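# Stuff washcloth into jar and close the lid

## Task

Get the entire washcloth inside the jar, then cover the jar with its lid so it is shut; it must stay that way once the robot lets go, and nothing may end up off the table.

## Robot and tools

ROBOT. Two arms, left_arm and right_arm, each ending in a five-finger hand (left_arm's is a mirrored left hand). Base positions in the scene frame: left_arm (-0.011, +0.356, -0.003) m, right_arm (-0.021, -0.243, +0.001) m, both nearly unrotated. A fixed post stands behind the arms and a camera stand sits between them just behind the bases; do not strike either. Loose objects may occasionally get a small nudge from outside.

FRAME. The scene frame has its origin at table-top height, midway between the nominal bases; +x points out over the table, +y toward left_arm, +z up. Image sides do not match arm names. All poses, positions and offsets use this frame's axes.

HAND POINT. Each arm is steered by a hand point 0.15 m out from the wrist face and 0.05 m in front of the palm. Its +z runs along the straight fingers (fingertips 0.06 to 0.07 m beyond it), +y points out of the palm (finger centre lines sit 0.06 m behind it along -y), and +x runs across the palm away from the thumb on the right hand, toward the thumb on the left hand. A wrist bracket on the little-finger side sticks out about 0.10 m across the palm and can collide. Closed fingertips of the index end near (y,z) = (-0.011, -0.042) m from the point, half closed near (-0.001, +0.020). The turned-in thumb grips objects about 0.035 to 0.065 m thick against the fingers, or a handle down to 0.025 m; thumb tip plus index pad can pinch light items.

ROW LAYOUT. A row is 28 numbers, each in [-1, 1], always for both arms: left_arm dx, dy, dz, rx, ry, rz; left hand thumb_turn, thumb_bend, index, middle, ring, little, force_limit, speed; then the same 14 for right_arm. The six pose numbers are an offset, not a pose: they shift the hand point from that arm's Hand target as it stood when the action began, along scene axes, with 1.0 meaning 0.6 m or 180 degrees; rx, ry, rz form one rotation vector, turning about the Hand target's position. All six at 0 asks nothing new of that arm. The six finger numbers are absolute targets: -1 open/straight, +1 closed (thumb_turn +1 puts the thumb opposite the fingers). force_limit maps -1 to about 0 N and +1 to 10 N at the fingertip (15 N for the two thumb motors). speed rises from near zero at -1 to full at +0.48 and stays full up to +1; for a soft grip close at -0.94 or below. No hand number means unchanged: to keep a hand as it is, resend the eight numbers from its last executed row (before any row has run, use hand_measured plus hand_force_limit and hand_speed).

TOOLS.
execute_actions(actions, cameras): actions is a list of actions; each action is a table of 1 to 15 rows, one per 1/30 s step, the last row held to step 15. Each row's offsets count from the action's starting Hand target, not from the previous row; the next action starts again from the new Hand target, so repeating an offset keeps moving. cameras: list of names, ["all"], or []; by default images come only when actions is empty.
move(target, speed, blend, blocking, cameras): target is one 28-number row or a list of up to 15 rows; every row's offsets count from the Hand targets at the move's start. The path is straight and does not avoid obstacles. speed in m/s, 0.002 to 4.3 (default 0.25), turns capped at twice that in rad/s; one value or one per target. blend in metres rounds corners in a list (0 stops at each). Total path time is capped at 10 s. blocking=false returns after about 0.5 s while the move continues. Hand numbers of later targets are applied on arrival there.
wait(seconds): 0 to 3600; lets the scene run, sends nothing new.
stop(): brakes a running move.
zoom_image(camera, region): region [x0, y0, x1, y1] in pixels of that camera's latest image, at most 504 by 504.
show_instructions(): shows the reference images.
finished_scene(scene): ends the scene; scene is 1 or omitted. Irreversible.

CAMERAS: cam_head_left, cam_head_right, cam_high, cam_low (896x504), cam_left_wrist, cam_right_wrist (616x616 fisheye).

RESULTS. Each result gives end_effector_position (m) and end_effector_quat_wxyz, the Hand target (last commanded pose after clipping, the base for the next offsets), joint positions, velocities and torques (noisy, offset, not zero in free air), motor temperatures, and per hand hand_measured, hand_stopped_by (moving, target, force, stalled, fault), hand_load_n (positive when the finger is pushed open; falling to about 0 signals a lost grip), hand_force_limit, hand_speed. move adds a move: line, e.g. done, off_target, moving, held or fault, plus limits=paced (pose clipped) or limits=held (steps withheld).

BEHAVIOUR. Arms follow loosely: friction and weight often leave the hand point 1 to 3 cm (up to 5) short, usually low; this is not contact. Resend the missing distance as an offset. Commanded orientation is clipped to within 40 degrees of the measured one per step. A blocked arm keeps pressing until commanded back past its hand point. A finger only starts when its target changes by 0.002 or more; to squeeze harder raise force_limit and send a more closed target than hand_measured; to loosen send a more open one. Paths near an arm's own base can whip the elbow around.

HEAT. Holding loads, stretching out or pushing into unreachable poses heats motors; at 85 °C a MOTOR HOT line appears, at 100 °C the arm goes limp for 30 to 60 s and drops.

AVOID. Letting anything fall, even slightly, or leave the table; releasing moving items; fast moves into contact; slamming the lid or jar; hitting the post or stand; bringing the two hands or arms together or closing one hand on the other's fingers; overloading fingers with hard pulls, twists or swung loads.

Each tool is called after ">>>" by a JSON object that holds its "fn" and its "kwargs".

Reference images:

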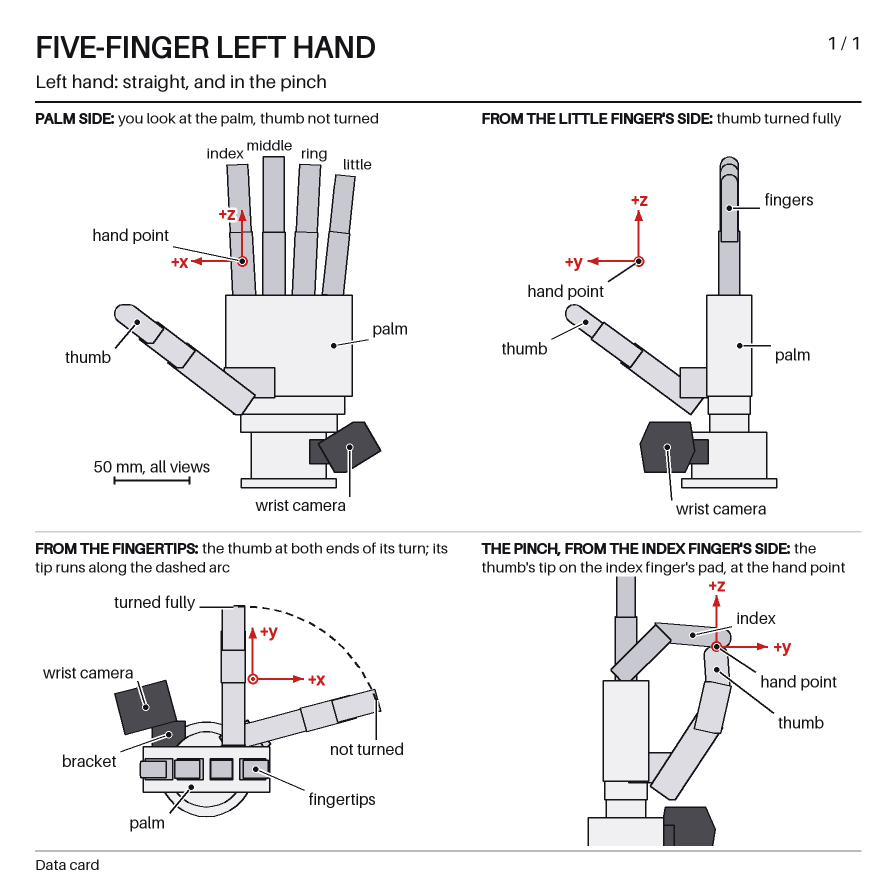

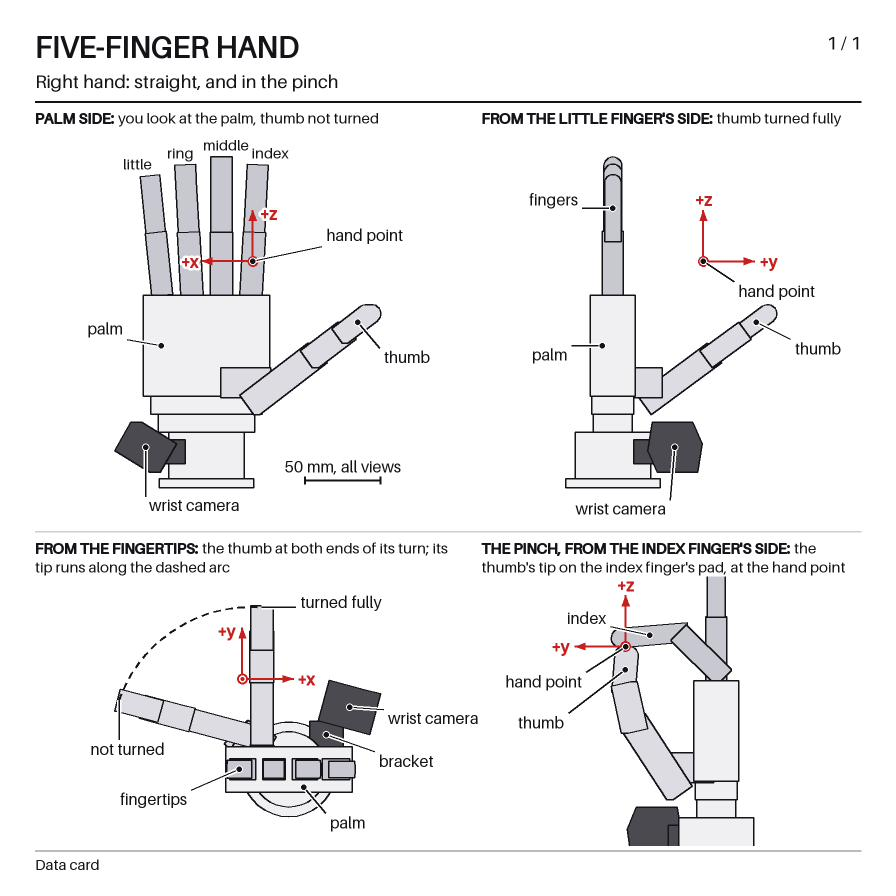

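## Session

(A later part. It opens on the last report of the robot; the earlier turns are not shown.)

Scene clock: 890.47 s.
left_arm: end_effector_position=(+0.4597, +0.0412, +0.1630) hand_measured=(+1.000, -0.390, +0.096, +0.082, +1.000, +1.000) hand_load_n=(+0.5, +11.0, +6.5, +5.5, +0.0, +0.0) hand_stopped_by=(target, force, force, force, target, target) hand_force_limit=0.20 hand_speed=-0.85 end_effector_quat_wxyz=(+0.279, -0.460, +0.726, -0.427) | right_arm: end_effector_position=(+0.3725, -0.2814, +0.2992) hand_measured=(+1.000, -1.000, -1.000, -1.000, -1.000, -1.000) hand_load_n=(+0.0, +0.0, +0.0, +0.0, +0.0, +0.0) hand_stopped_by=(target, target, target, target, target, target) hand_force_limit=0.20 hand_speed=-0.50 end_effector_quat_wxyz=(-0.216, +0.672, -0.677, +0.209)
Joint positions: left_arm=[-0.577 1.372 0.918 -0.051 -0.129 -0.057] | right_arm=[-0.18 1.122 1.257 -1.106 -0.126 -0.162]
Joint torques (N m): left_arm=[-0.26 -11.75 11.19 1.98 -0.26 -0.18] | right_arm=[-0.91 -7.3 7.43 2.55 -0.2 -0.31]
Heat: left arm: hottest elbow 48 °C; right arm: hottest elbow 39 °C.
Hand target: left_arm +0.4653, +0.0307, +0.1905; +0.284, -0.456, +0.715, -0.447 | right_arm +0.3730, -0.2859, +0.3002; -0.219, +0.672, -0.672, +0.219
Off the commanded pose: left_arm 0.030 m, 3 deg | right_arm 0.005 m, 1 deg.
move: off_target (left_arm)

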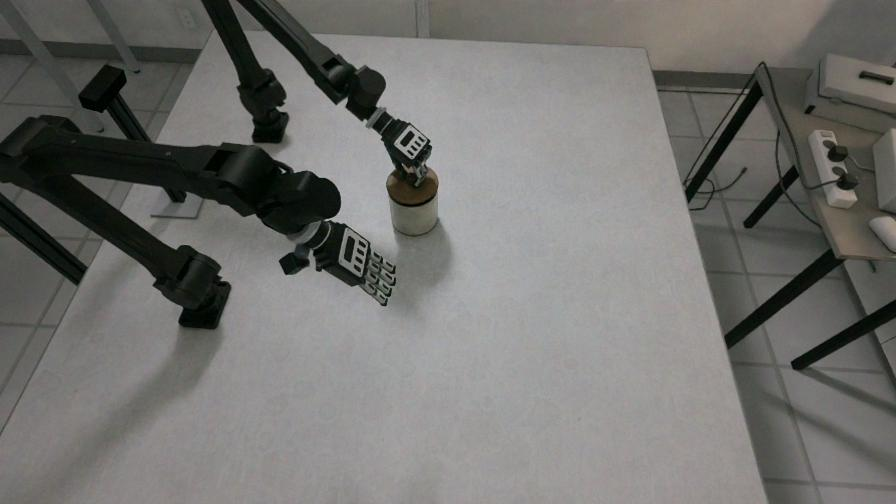

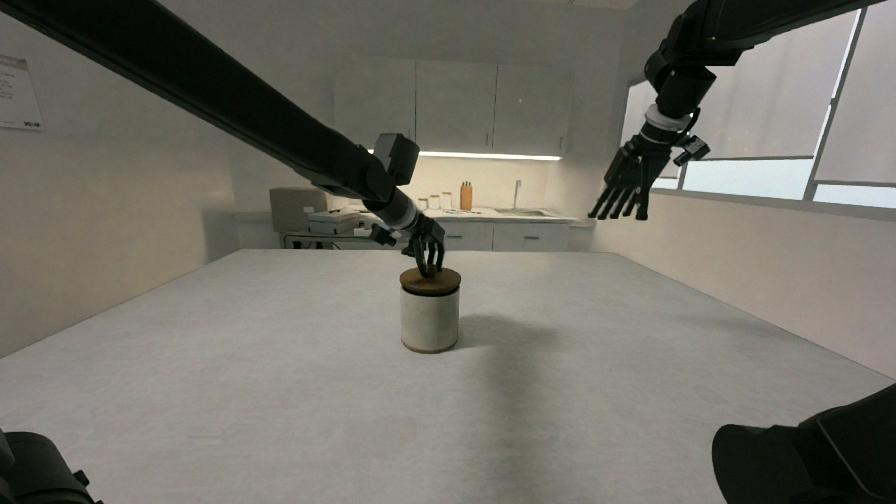

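>>> {"fn": "move", "kwargs": {"target": [[0.006,0.0,-0.036,0,0,0,1,0.05,0.35,0.35,1,1,0.2,-0.85, 0,0,0,0,0,0,1,-1,-1,-1,-1,-1,0.2,-0.5]], "cameras": ["cam_high","cam_low","cam_head_left"], "speed": 0.03}}

>>> {"fn": "zoom_image", "kwargs": {"camera": "cam_high", "region": [350, 120, 470, 240]}}

>>> {"fn": "zoom_image", "kwargs": {"camera": "cam_low", "region": [360, 200, 500, 340]}}

Scene clock: 906.93 s.
left_arm: end_effector_position=(+0.4641, +0.0383, +0.1581) hand_measured=(+1.000, -0.390, +0.096, +0.082, +1.000, +1.000) hand_load_n=(+0.5, +11.0, +6.0, +5.5, +0.0, +0.0) hand_stopped_by=(target, force, force, force, target, target) hand_force_limit=0.20 hand_speed=-0.85 end_effector_quat_wxyz=(+0.280, -0.460, +0.725, -0.430) | right_arm: end_effector_position=(+0.3725, -0.2814, +0.2992) hand_measured=(+1.000, -1.000, -1.000, -1.000, -1.000, -1.000) hand_load_n=(+0.0, +0.0, +0.0, +0.0, +0.0, +0.0) hand_stopped_by=(target, target, target, target, target, target) hand_force_limit=0.20 hand_speed=-0.50 end_effector_quat_wxyz=(-0.216, +0.672, -0.677, +0.209)
Joint positions: left_arm=[-0.577 1.391 0.918 -0.025 -0.129 -0.057] | right_arm=[-0.18 1.122 1.257 -1.106 -0.126 -0.162]
Joint torques (N m): left_arm=[0.56 -9.82 8.81 3.38 -0.13 -0.11] | right_arm=[-0.91 -7.47 7.45 2.54 -0.2 -0.31]
Heat: left arm: hottest elbow 50 °C; right arm: hottest elbow 39 °C.
Hand target: left_arm +0.4689, +0.0307, +0.1690; +0.284, -0.456, +0.715, -0.447 | right_arm +0.3730, -0.2859, +0.3002; -0.219, +0.672, -0.672, +0.219
Off the commanded pose: left_arm 0.014 m, 2 deg | right_arm 0.005 m, 1 deg.
move: off_target (left_arm)
Images, in order (width x height): cam_head_left 896x504, cam_high 896x504, cam_low 896x504.

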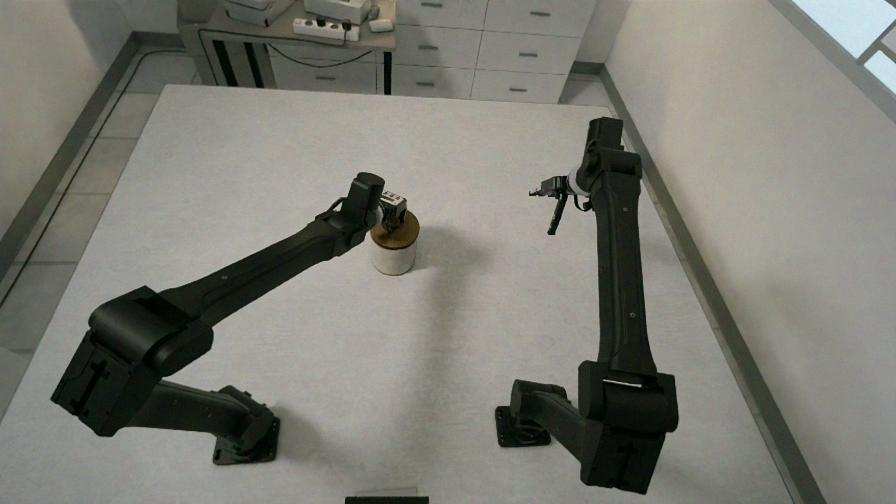

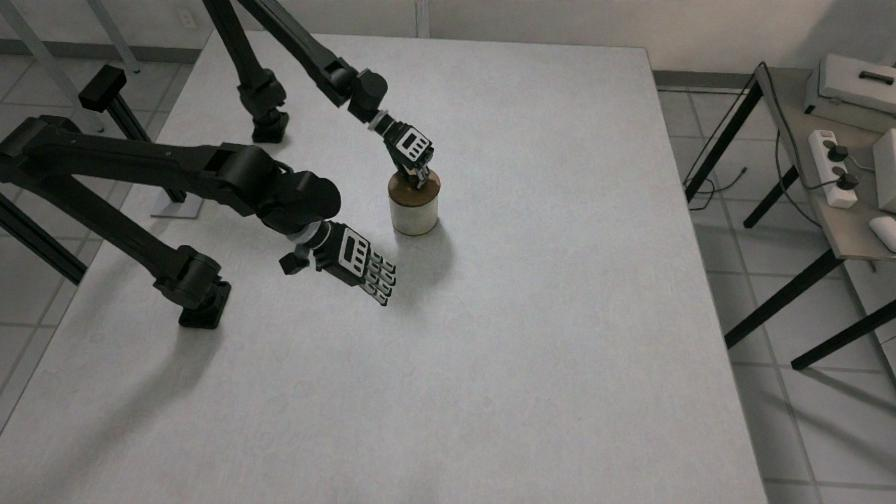

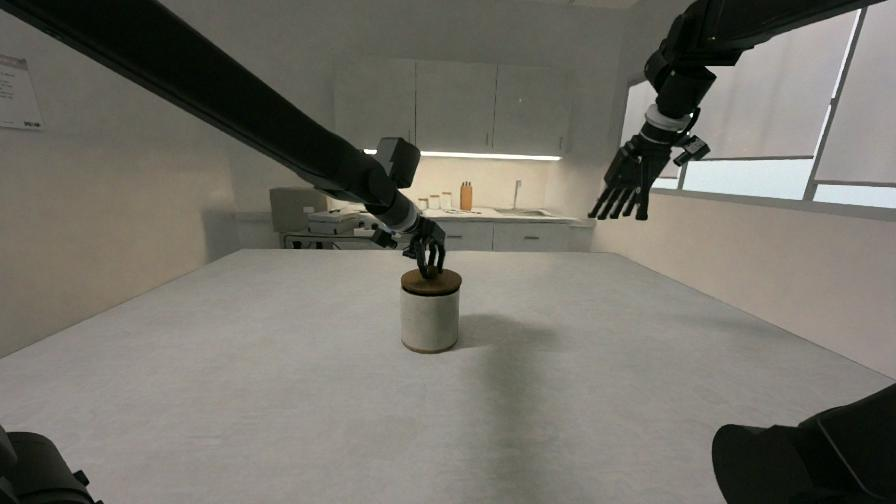

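Scaled by 4.200 from the camera's image (finer frame: 1280x720).

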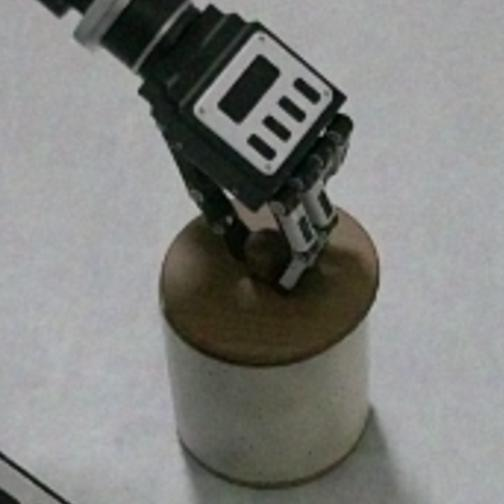

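Scaled by 3.600 from the camera's image (finer frame: 1280x720).

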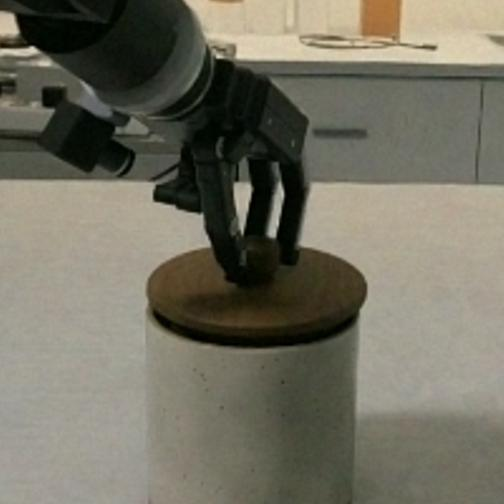

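>>> {"fn": "move", "kwargs": {"target": [[-0.012,0.026,-0.004,0,0,0,1,0.05,0.35,0.35,1,1,0.2,-0.85, 0,0,0,0,0,0,1,-1,-1,-1,-1,-1,0.2,-0.5]], "cameras": ["cam_high","cam_low","cam_head_left"], "speed": 0.03}}

>>> {"fn": "zoom_image", "kwargs": {"camera": "cam_high", "region": [350, 120, 470, 240]}}

>>> {"fn": "zoom_image", "kwargs": {"camera": "cam_low", "region": [360, 200, 500, 340]}}

Scene clock: 921.20 s.
left_arm: end_effector_position=(+0.4586, +0.0410, +0.1559) hand_measured=(+1.000, -0.390, +0.096, +0.082, +1.000, +1.000) hand_load_n=(+0.0, +10.5, +7.0, +6.0, +0.0, +0.0) hand_stopped_by=(target, force, force, force, target, target) hand_force_limit=0.20 hand_speed=-0.85 end_effector_quat_wxyz=(+0.277, -0.456, +0.724, -0.438) | right_arm: end_effector_position=(+0.3725, -0.2814, +0.2992) hand_measured=(+1.000, -1.000, -1.000, -1.000, -1.000, -1.000) hand_load_n=(+0.0, +0.0, -0.5, +0.0, +0.0, +0.0) hand_stopped_by=(target, target, target, target, target, target) hand_force_limit=0.20 hand_speed=-0.50 end_effector_quat_wxyz=(-0.216, +0.672, -0.677, +0.209)
Joint positions: left_arm=[-0.572 1.376 0.889 0.002 -0.111 -0.057] | right_arm=[-0.18 1.122 1.257 -1.106 -0.126 -0.162]
Joint torques (N m): left_arm=[1.44 -12.28 8.05 2.91 0 0.03] | right_arm=[-0.91 -7.47 7.45 2.54 -0.21 -0.31]
Heat: left arm: hottest elbow 49 °C; right arm: hottest elbow 39 °C.
Hand target: left_arm +0.4618, +0.0464, +0.1666; +0.284, -0.456, +0.715, -0.447 | right_arm +0.3730, -0.2859, +0.3002; -0.219, +0.672, -0.672, +0.219
Off the commanded pose: left_arm 0.012 m, 2 deg | right_arm 0.005 m, 1 deg.
move: off_target (left_arm)
Images, in order (width x height): cam_head_left 896x504, cam_high 896x504, cam_low 896x504.

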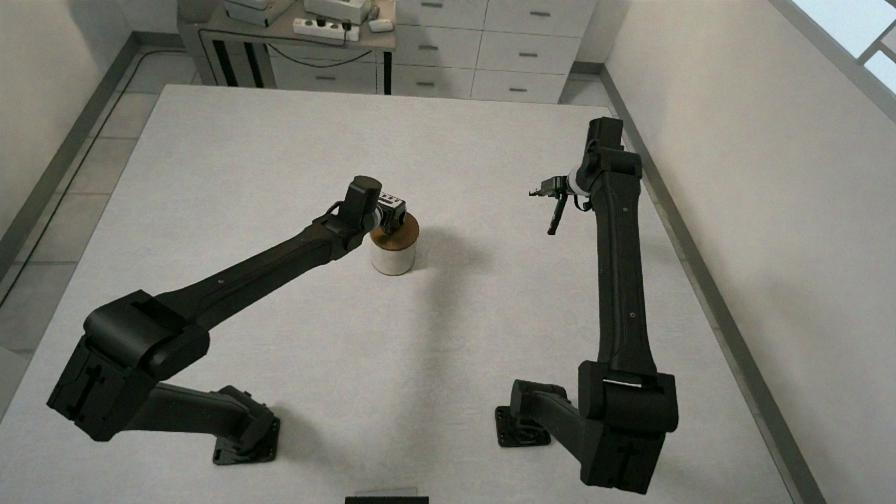

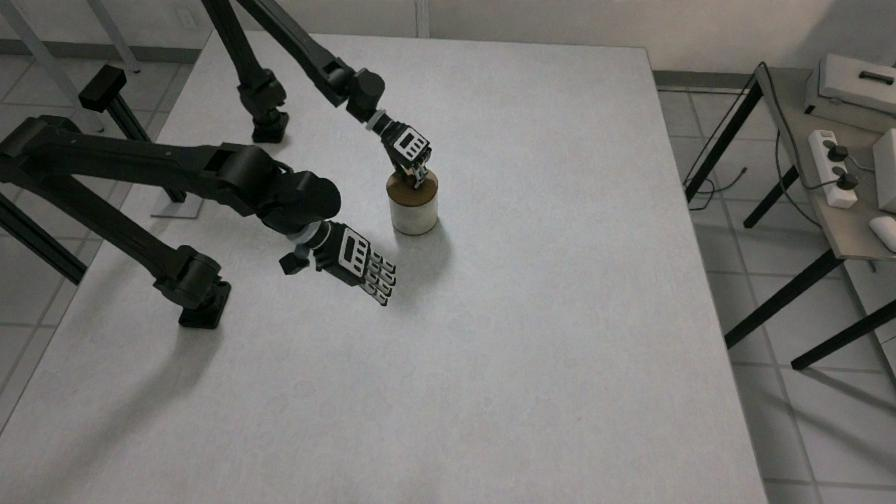

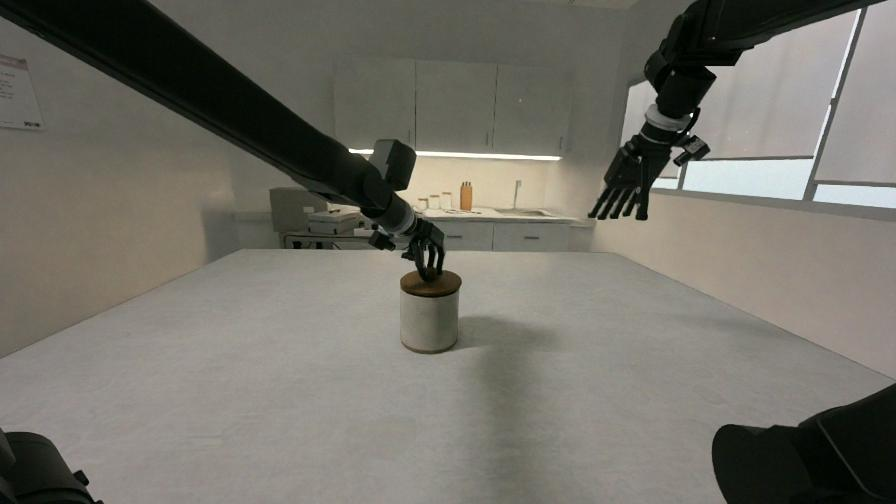

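Scaled by 4.200 from the camera's image (finer frame: 1280x720).

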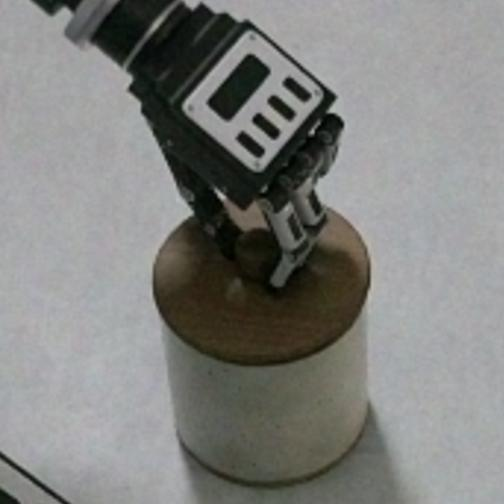

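Scaled by 3.600 from the camera's image (finer frame: 1280x720).

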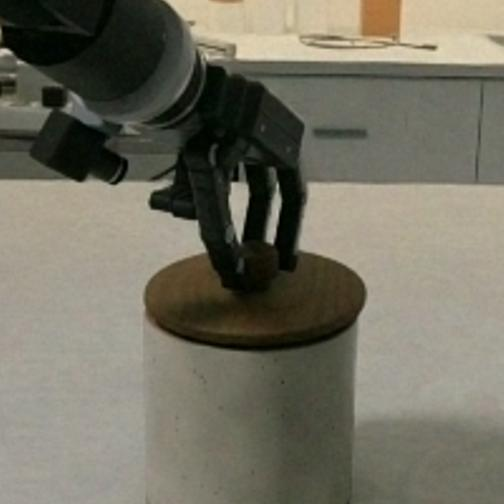

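>>> {"fn": "move", "kwargs": {"target": [[0.003,-0.004,-0.016,0,0,0,1,0.05,0.35,0.35,1,1,0.2,-0.85, 0,0,0,0,0,0,1,-1,-1,-1,-1,-1,0.2,-0.5]], "cameras": ["cam_high","cam_low","cam_head_left"], "speed": 0.03}}

>>> {"fn": "zoom_image", "kwargs": {"camera": "cam_high", "region": [350, 120, 470, 240]}}

>>> {"fn": "zoom_image", "kwargs": {"camera": "cam_low", "region": [360, 220, 500, 360]}}

>>> {"fn": "zoom_image", "kwargs": {"camera": "cam_head_left", "region": [330, 160, 450, 280]}}

Scene clock: 928.70 s.
left_arm: end_effector_position=(+0.4589, +0.0407, +0.1552) hand_measured=(+1.000, -0.390, +0.096, +0.082, +1.000, +1.000) hand_load_n=(+0.5, +10.0, +7.0, +5.5, +0.0, +0.0) hand_stopped_by=(target, force, force, force, target, target) hand_force_limit=0.20 hand_speed=-0.85 end_effector_quat_wxyz=(+0.279, -0.455, +0.720, -0.443) | right_arm: end_effector_position=(+0.3725, -0.2814, +0.2992) hand_measured=(+1.000, -1.000, -1.000, -1.000, -1.000, -1.000) hand_load_n=(+0.0, +0.0, +0.0, +0.0, +0.0, +0.0) hand_stopped_by=(target, target, target, target, target, target) hand_force_limit=0.20 hand_speed=-0.50 end_effector_quat_wxyz=(-0.216, +0.672, -0.677, +0.209)
Joint positions: left_arm=[-0.572 1.376 0.879 0.025 -0.111 -0.057] | right_arm=[-0.18 1.122 1.257 -1.106 -0.126 -0.162]
Joint torques (N m): left_arm=[1.14 -9.58 8.03 3.04 -0.13 -0.04] | right_arm=[-0.91 -7.47 7.43 2.55 -0.21 -0.31]
Heat: left arm: hottest elbow 48 °C; right arm: hottest elbow 39 °C.
Hand target: left_arm +0.4636, +0.0440, +0.1570; +0.284, -0.456, +0.715, -0.447 | right_arm +0.3730, -0.2859, +0.3002; -0.219, +0.672, -0.672, +0.219
Off the commanded pose: left_arm 0.006 m, 1 deg | right_arm 0.005 m, 1 deg.
move: done
Images, in order (width x height): cam_head_left 896x504, cam_high 896x504, cam_low 896x504.

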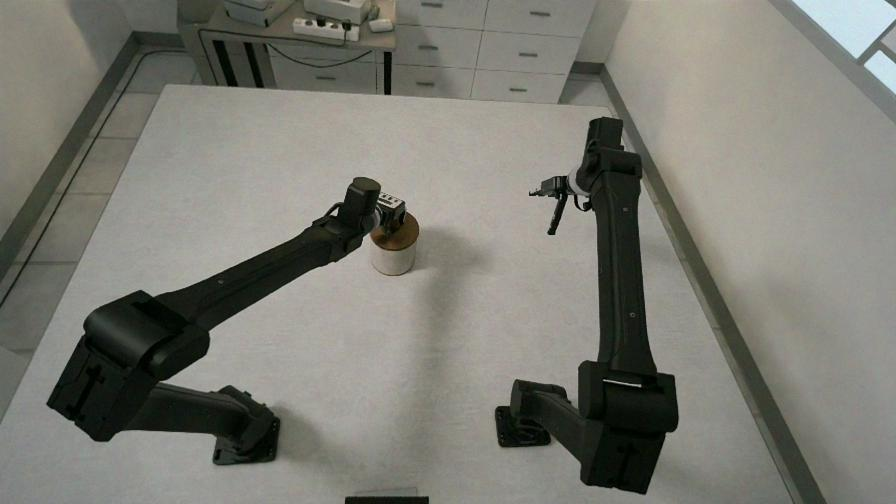

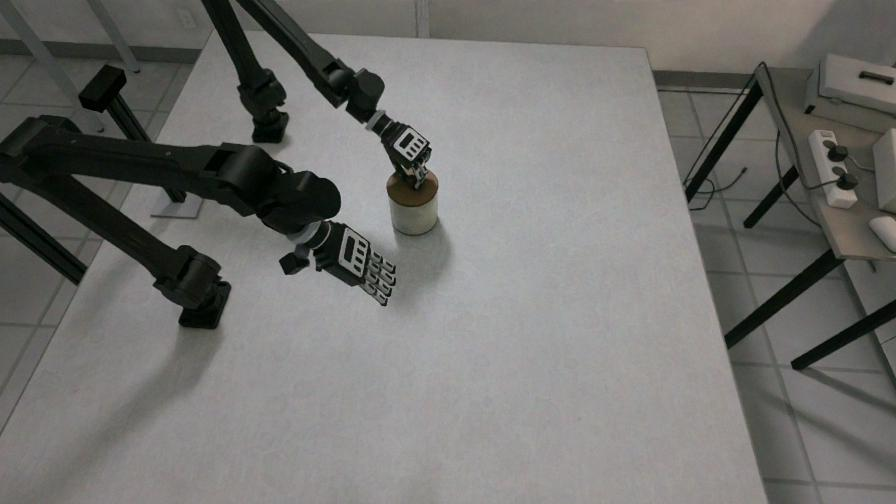

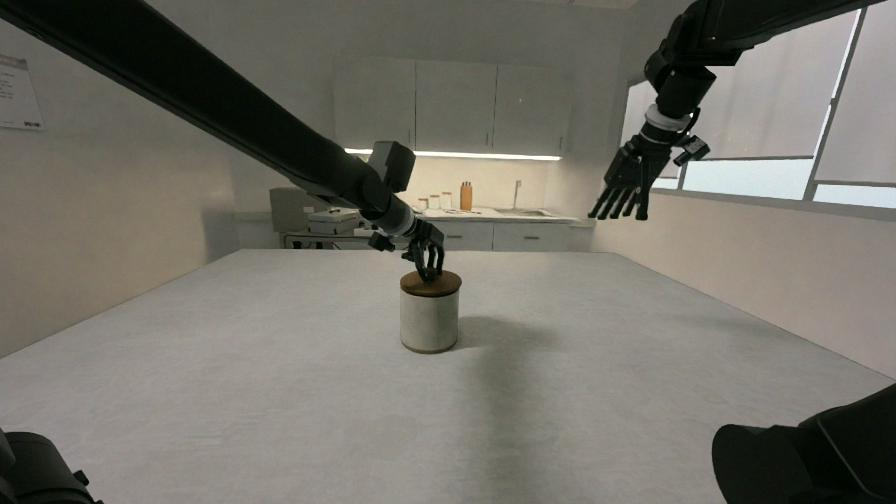

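Scaled by 4.200 from the camera's image (finer frame: 1280x720).

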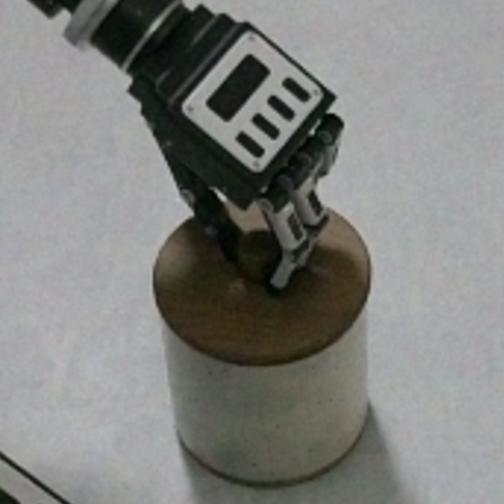

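Scaled by 3.600 from the camera's image (finer frame: 1280x720).

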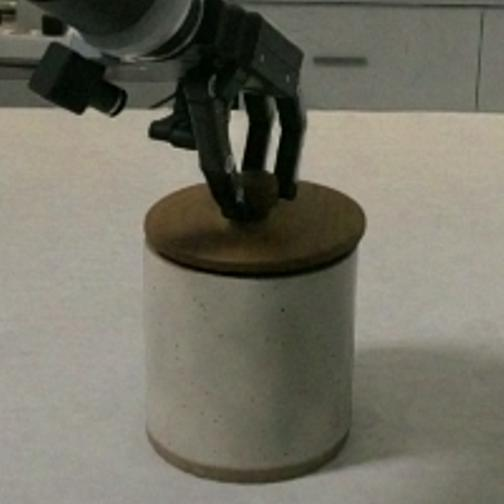

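Scaled by 4.200 from the camera's image (finer frame: 1280x720).

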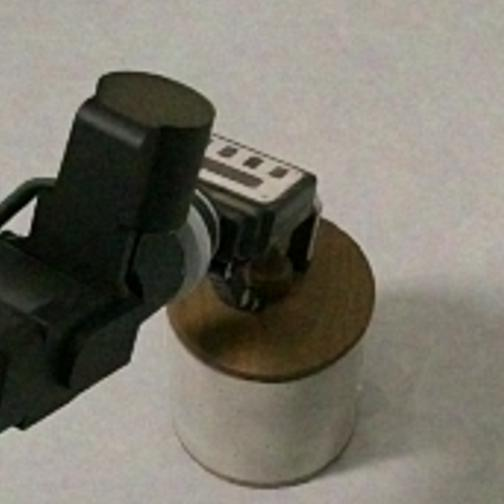

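>>> {"fn": "move", "kwargs": {"target": [[0,0,0,0,0,0,1,-0.48,0.02,0.02,1,1,0.2,-0.8, 0,0,0,0,0,0,1,-1,-1,-1,-1,-1,0.2,-0.5],[0,0,0,0,0,0,1,-0.7,-0.15,-0.15,1,1,0.2,-0.7, 0,0,0,0,0,0,1,-1,-1,-1,-1,-1,0.2,-0.5]], "cameras": ["cam_high","cam_low","cam_head_left"], "speed": 0.03}}

>>> {"fn": "zoom_image", "kwargs": {"camera": "cam_high", "region": [350, 120, 470, 240]}}

>>> {"fn": "zoom_image", "kwargs": {"camera": "cam_low", "region": [360, 220, 500, 360]}}

>>> {"fn": "zoom_image", "kwargs": {"camera": "cam_head_left", "region": [330, 160, 450, 280]}}

Scene clock: 939.90 s.
left_arm: end_effector_position=(+0.4591, +0.0406, +0.1554) hand_measured=(+1.000, -0.700, -0.150, -0.150, +1.000, +1.000) hand_load_n=(-0.5, -1.0, +0.0, +0.0, +0.0, +0.0) hand_stopped_by=(target, target, target, target, target, target) hand_force_limit=0.20 hand_speed=-0.70 end_effector_quat_wxyz=(+0.280, -0.455, +0.720, -0.444) | right_arm: end_effector_position=(+0.3725, -0.2814, +0.2992) hand_measured=(+1.000, -1.000, -1.000, -1.000, -1.000, -1.000) hand_load_n=(+0.0, +0.0, +0.0, +0.0, +0.0, +0.0) hand_stopped_by=(target, target, target, target, target, target) hand_force_limit=0.20 hand_speed=-0.50 end_effector_quat_wxyz=(-0.216, +0.672, -0.677, +0.209)
Joint positions: left_arm=[-0.572 1.376 0.877 0.03 -0.111 -0.057] | right_arm=[-0.18 1.122 1.257 -1.106 -0.126 -0.162]
Joint torques (N m): left_arm=[-0.09 -9.99 8.2 2.69 -0.09 0.02] | right_arm=[-0.91 -7.47 7.43 2.54 -0.2 -0.31]
Heat: left arm: hottest elbow 47 °C; right arm: hottest elbow 39 °C.
Hand target: left_arm +0.4636, +0.0440, +0.1571; +0.284, -0.456, +0.715, -0.447 | right_arm +0.3730, -0.2859, +0.3002; -0.219, +0.672, -0.672, +0.219
Off the commanded pose: left_arm 0.006 m, 1 deg | right_arm 0.005 m, 1 deg.
move: done
Images, in order (width x height): cam_head_left 896x504, cam_high 896x504, cam_low 896x504.

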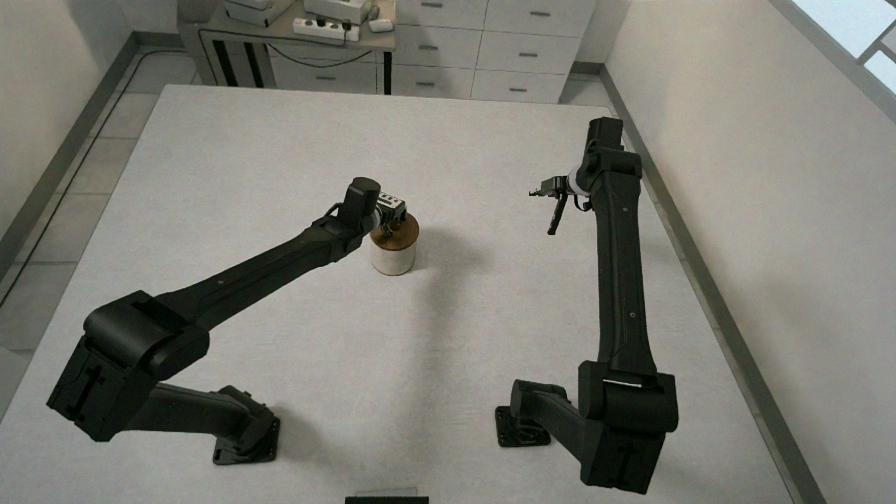

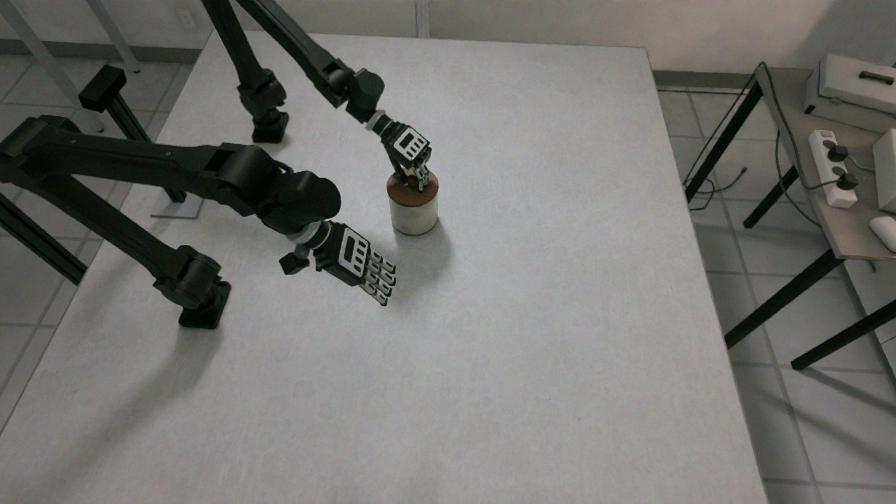

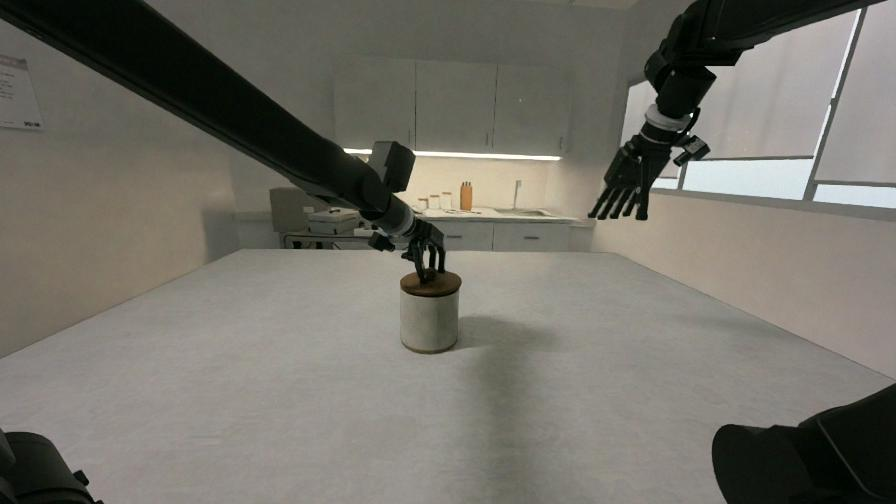

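Scaled by 4.200 from the camera's image (finer frame: 1280x720).

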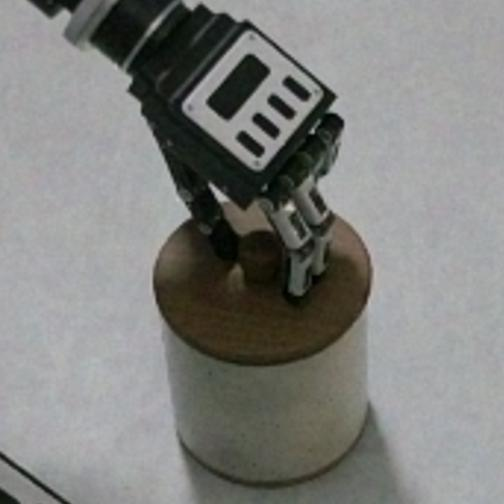

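Scaled by 3.600 from the camera's image (finer frame: 1280x720).

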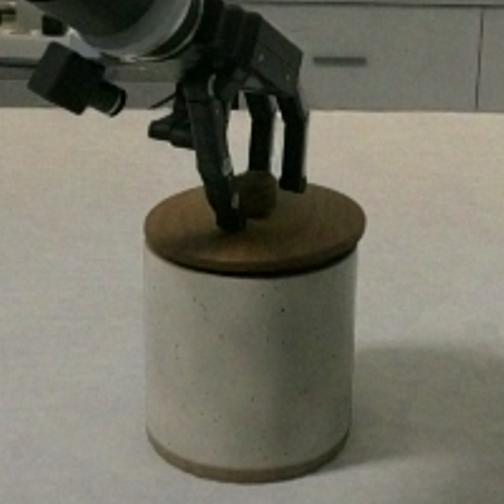

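Scaled by 4.200 from the camera's image (finer frame: 1280x720).

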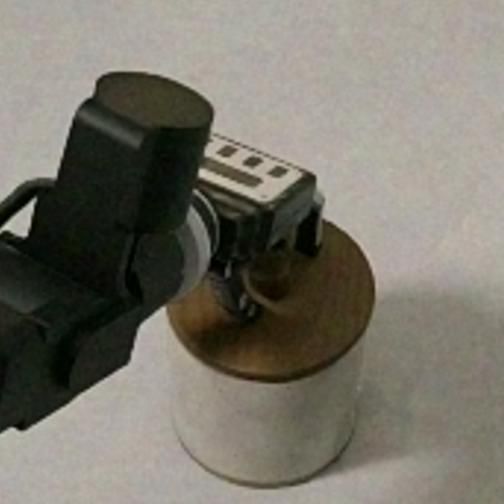

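>>> {"fn": "move", "kwargs": {"target": [[0,0,0,0,0,0,1,-0.7,-1,-1,1,1,0.2,-0.6, 0,0,0,0,0,0,1,-1,-1,-1,-1,-1,0.2,-0.5],[0.0,0.0,0.08,0,0,0,1,-0.7,-1,-1,1,1,0.2,-0.6, 0,0,0,0,0,0,1,-1,-1,-1,-1,-1,0.2,-0.5]], "cameras": ["cam_high","cam_low","cam_head_left"], "speed": 0.04}}

>>> {"fn": "zoom_image", "kwargs": {"camera": "cam_high", "region": [350, 120, 470, 240]}}

>>> {"fn": "zoom_image", "kwargs": {"camera": "cam_low", "region": [380, 250, 480, 350]}}

>>> {"fn": "zoom_image", "kwargs": {"camera": "cam_head_left", "region": [330, 160, 450, 280]}}

Scene clock: 961.10 s.
left_arm: end_effector_position=(+0.4478, +0.0479, +0.1729) hand_measured=(+1.000, -0.700, -1.000, -1.000, +1.000, +1.000) hand_load_n=(+0.0, +0.0, +0.0, +0.0, +0.0, +0.0) hand_stopped_by=(target, target, target, target, target, target) hand_force_limit=0.20 hand_speed=-0.60 end_effector_quat_wxyz=(+0.273, -0.459, +0.729, -0.429) | right_arm: end_effector_position=(+0.3725, -0.2814, +0.2992) hand_measured=(+1.000, -1.000, -1.000, -1.000, -1.000, -1.000) hand_load_n=(+0.0, +0.0, +0.0, +0.0, +0.0, -0.5) hand_stopped_by=(target, target, target, target, target, target) hand_force_limit=0.20 hand_speed=-0.50 end_effector_quat_wxyz=(-0.216, +0.672, -0.677, +0.209)
Joint positions: left_arm=[-0.572 1.324 0.903 -0.087 -0.111 -0.057] | right_arm=[-0.18 1.122 1.257 -1.106 -0.126 -0.162]
Joint torques (N m): left_arm=[1.32 -10.75 12.64 1.8 -0.13 -0.06] | right_arm=[-0.85 -7.47 7.45 2.55 -0.21 -0.31]
Motor temperatures (°C): left_arm=[29 34 46 30 29 25] | right_arm=[27 32 39 29 27 25]
Heat: left arm: hottest elbow 46 °C; right arm: hottest elbow 39 °C.
Hand target: left_arm +0.4636, +0.0440, +0.2049; +0.284, -0.456, +0.715, -0.447 | right_arm +0.3730, -0.2859, +0.3002; -0.219, +0.672, -0.672, +0.219
Off the commanded pose: left_arm 0.036 m, 3 deg | right_arm 0.005 m, 1 deg.
move: off_target (left_arm)
Images, in order (width x height): cam_head_left 896x504, cam_high 896x504, cam_low 896x504.

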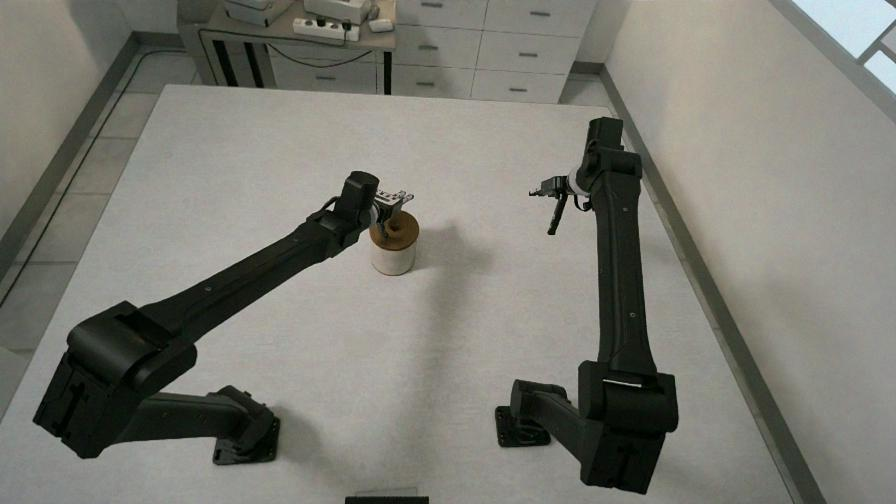

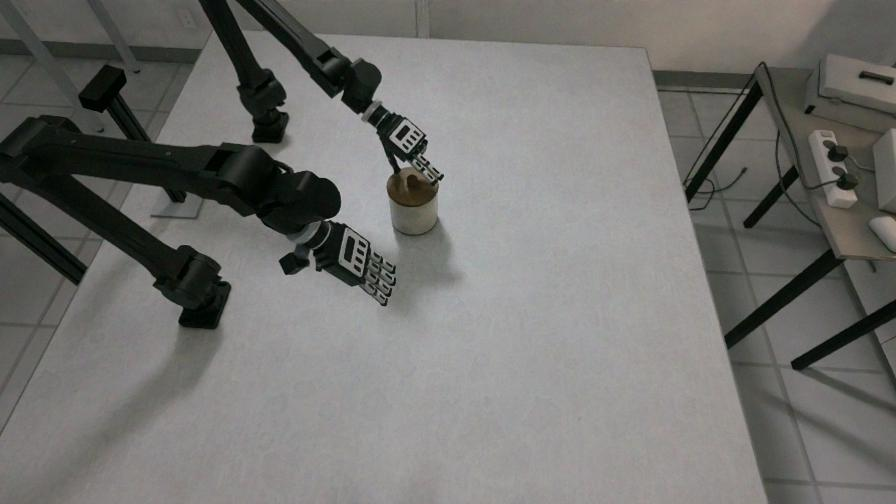

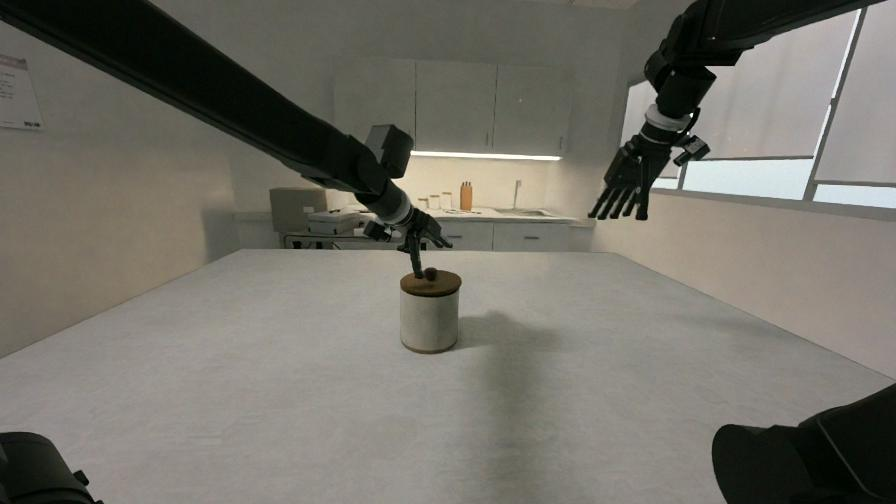

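Scaled by 4.200 from the camera's image (finer frame: 1280x720).

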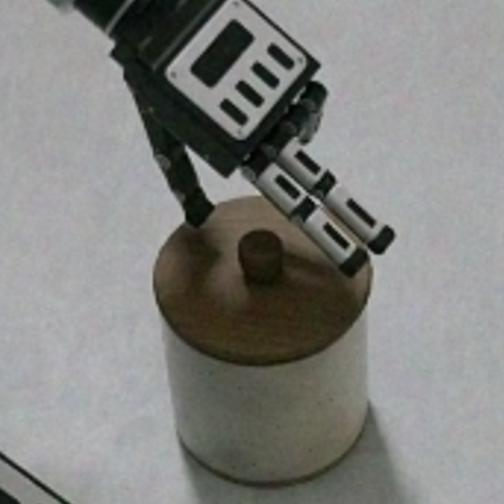

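Scaled by 5.040 from the camera's image (finer frame: 1280x720).

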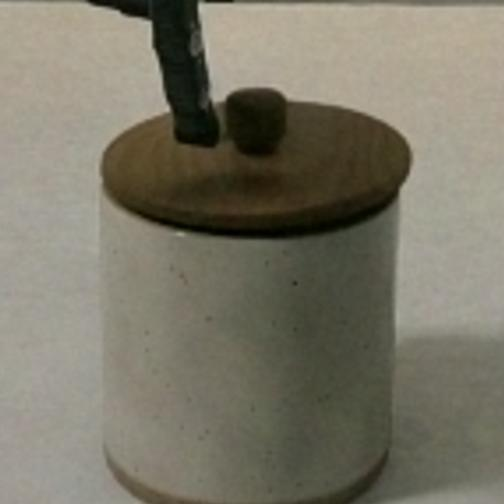

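Scaled by 4.200 from the camera's image (finer frame: 1280x720).

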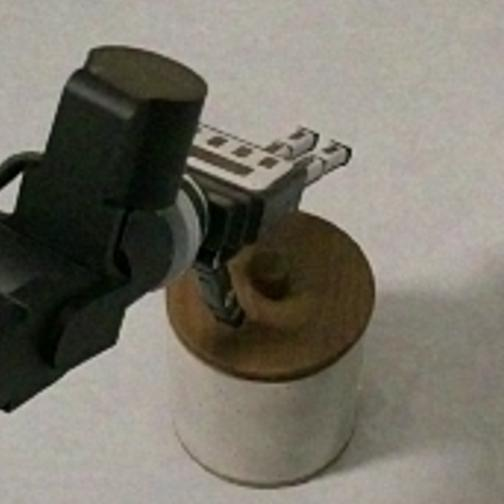

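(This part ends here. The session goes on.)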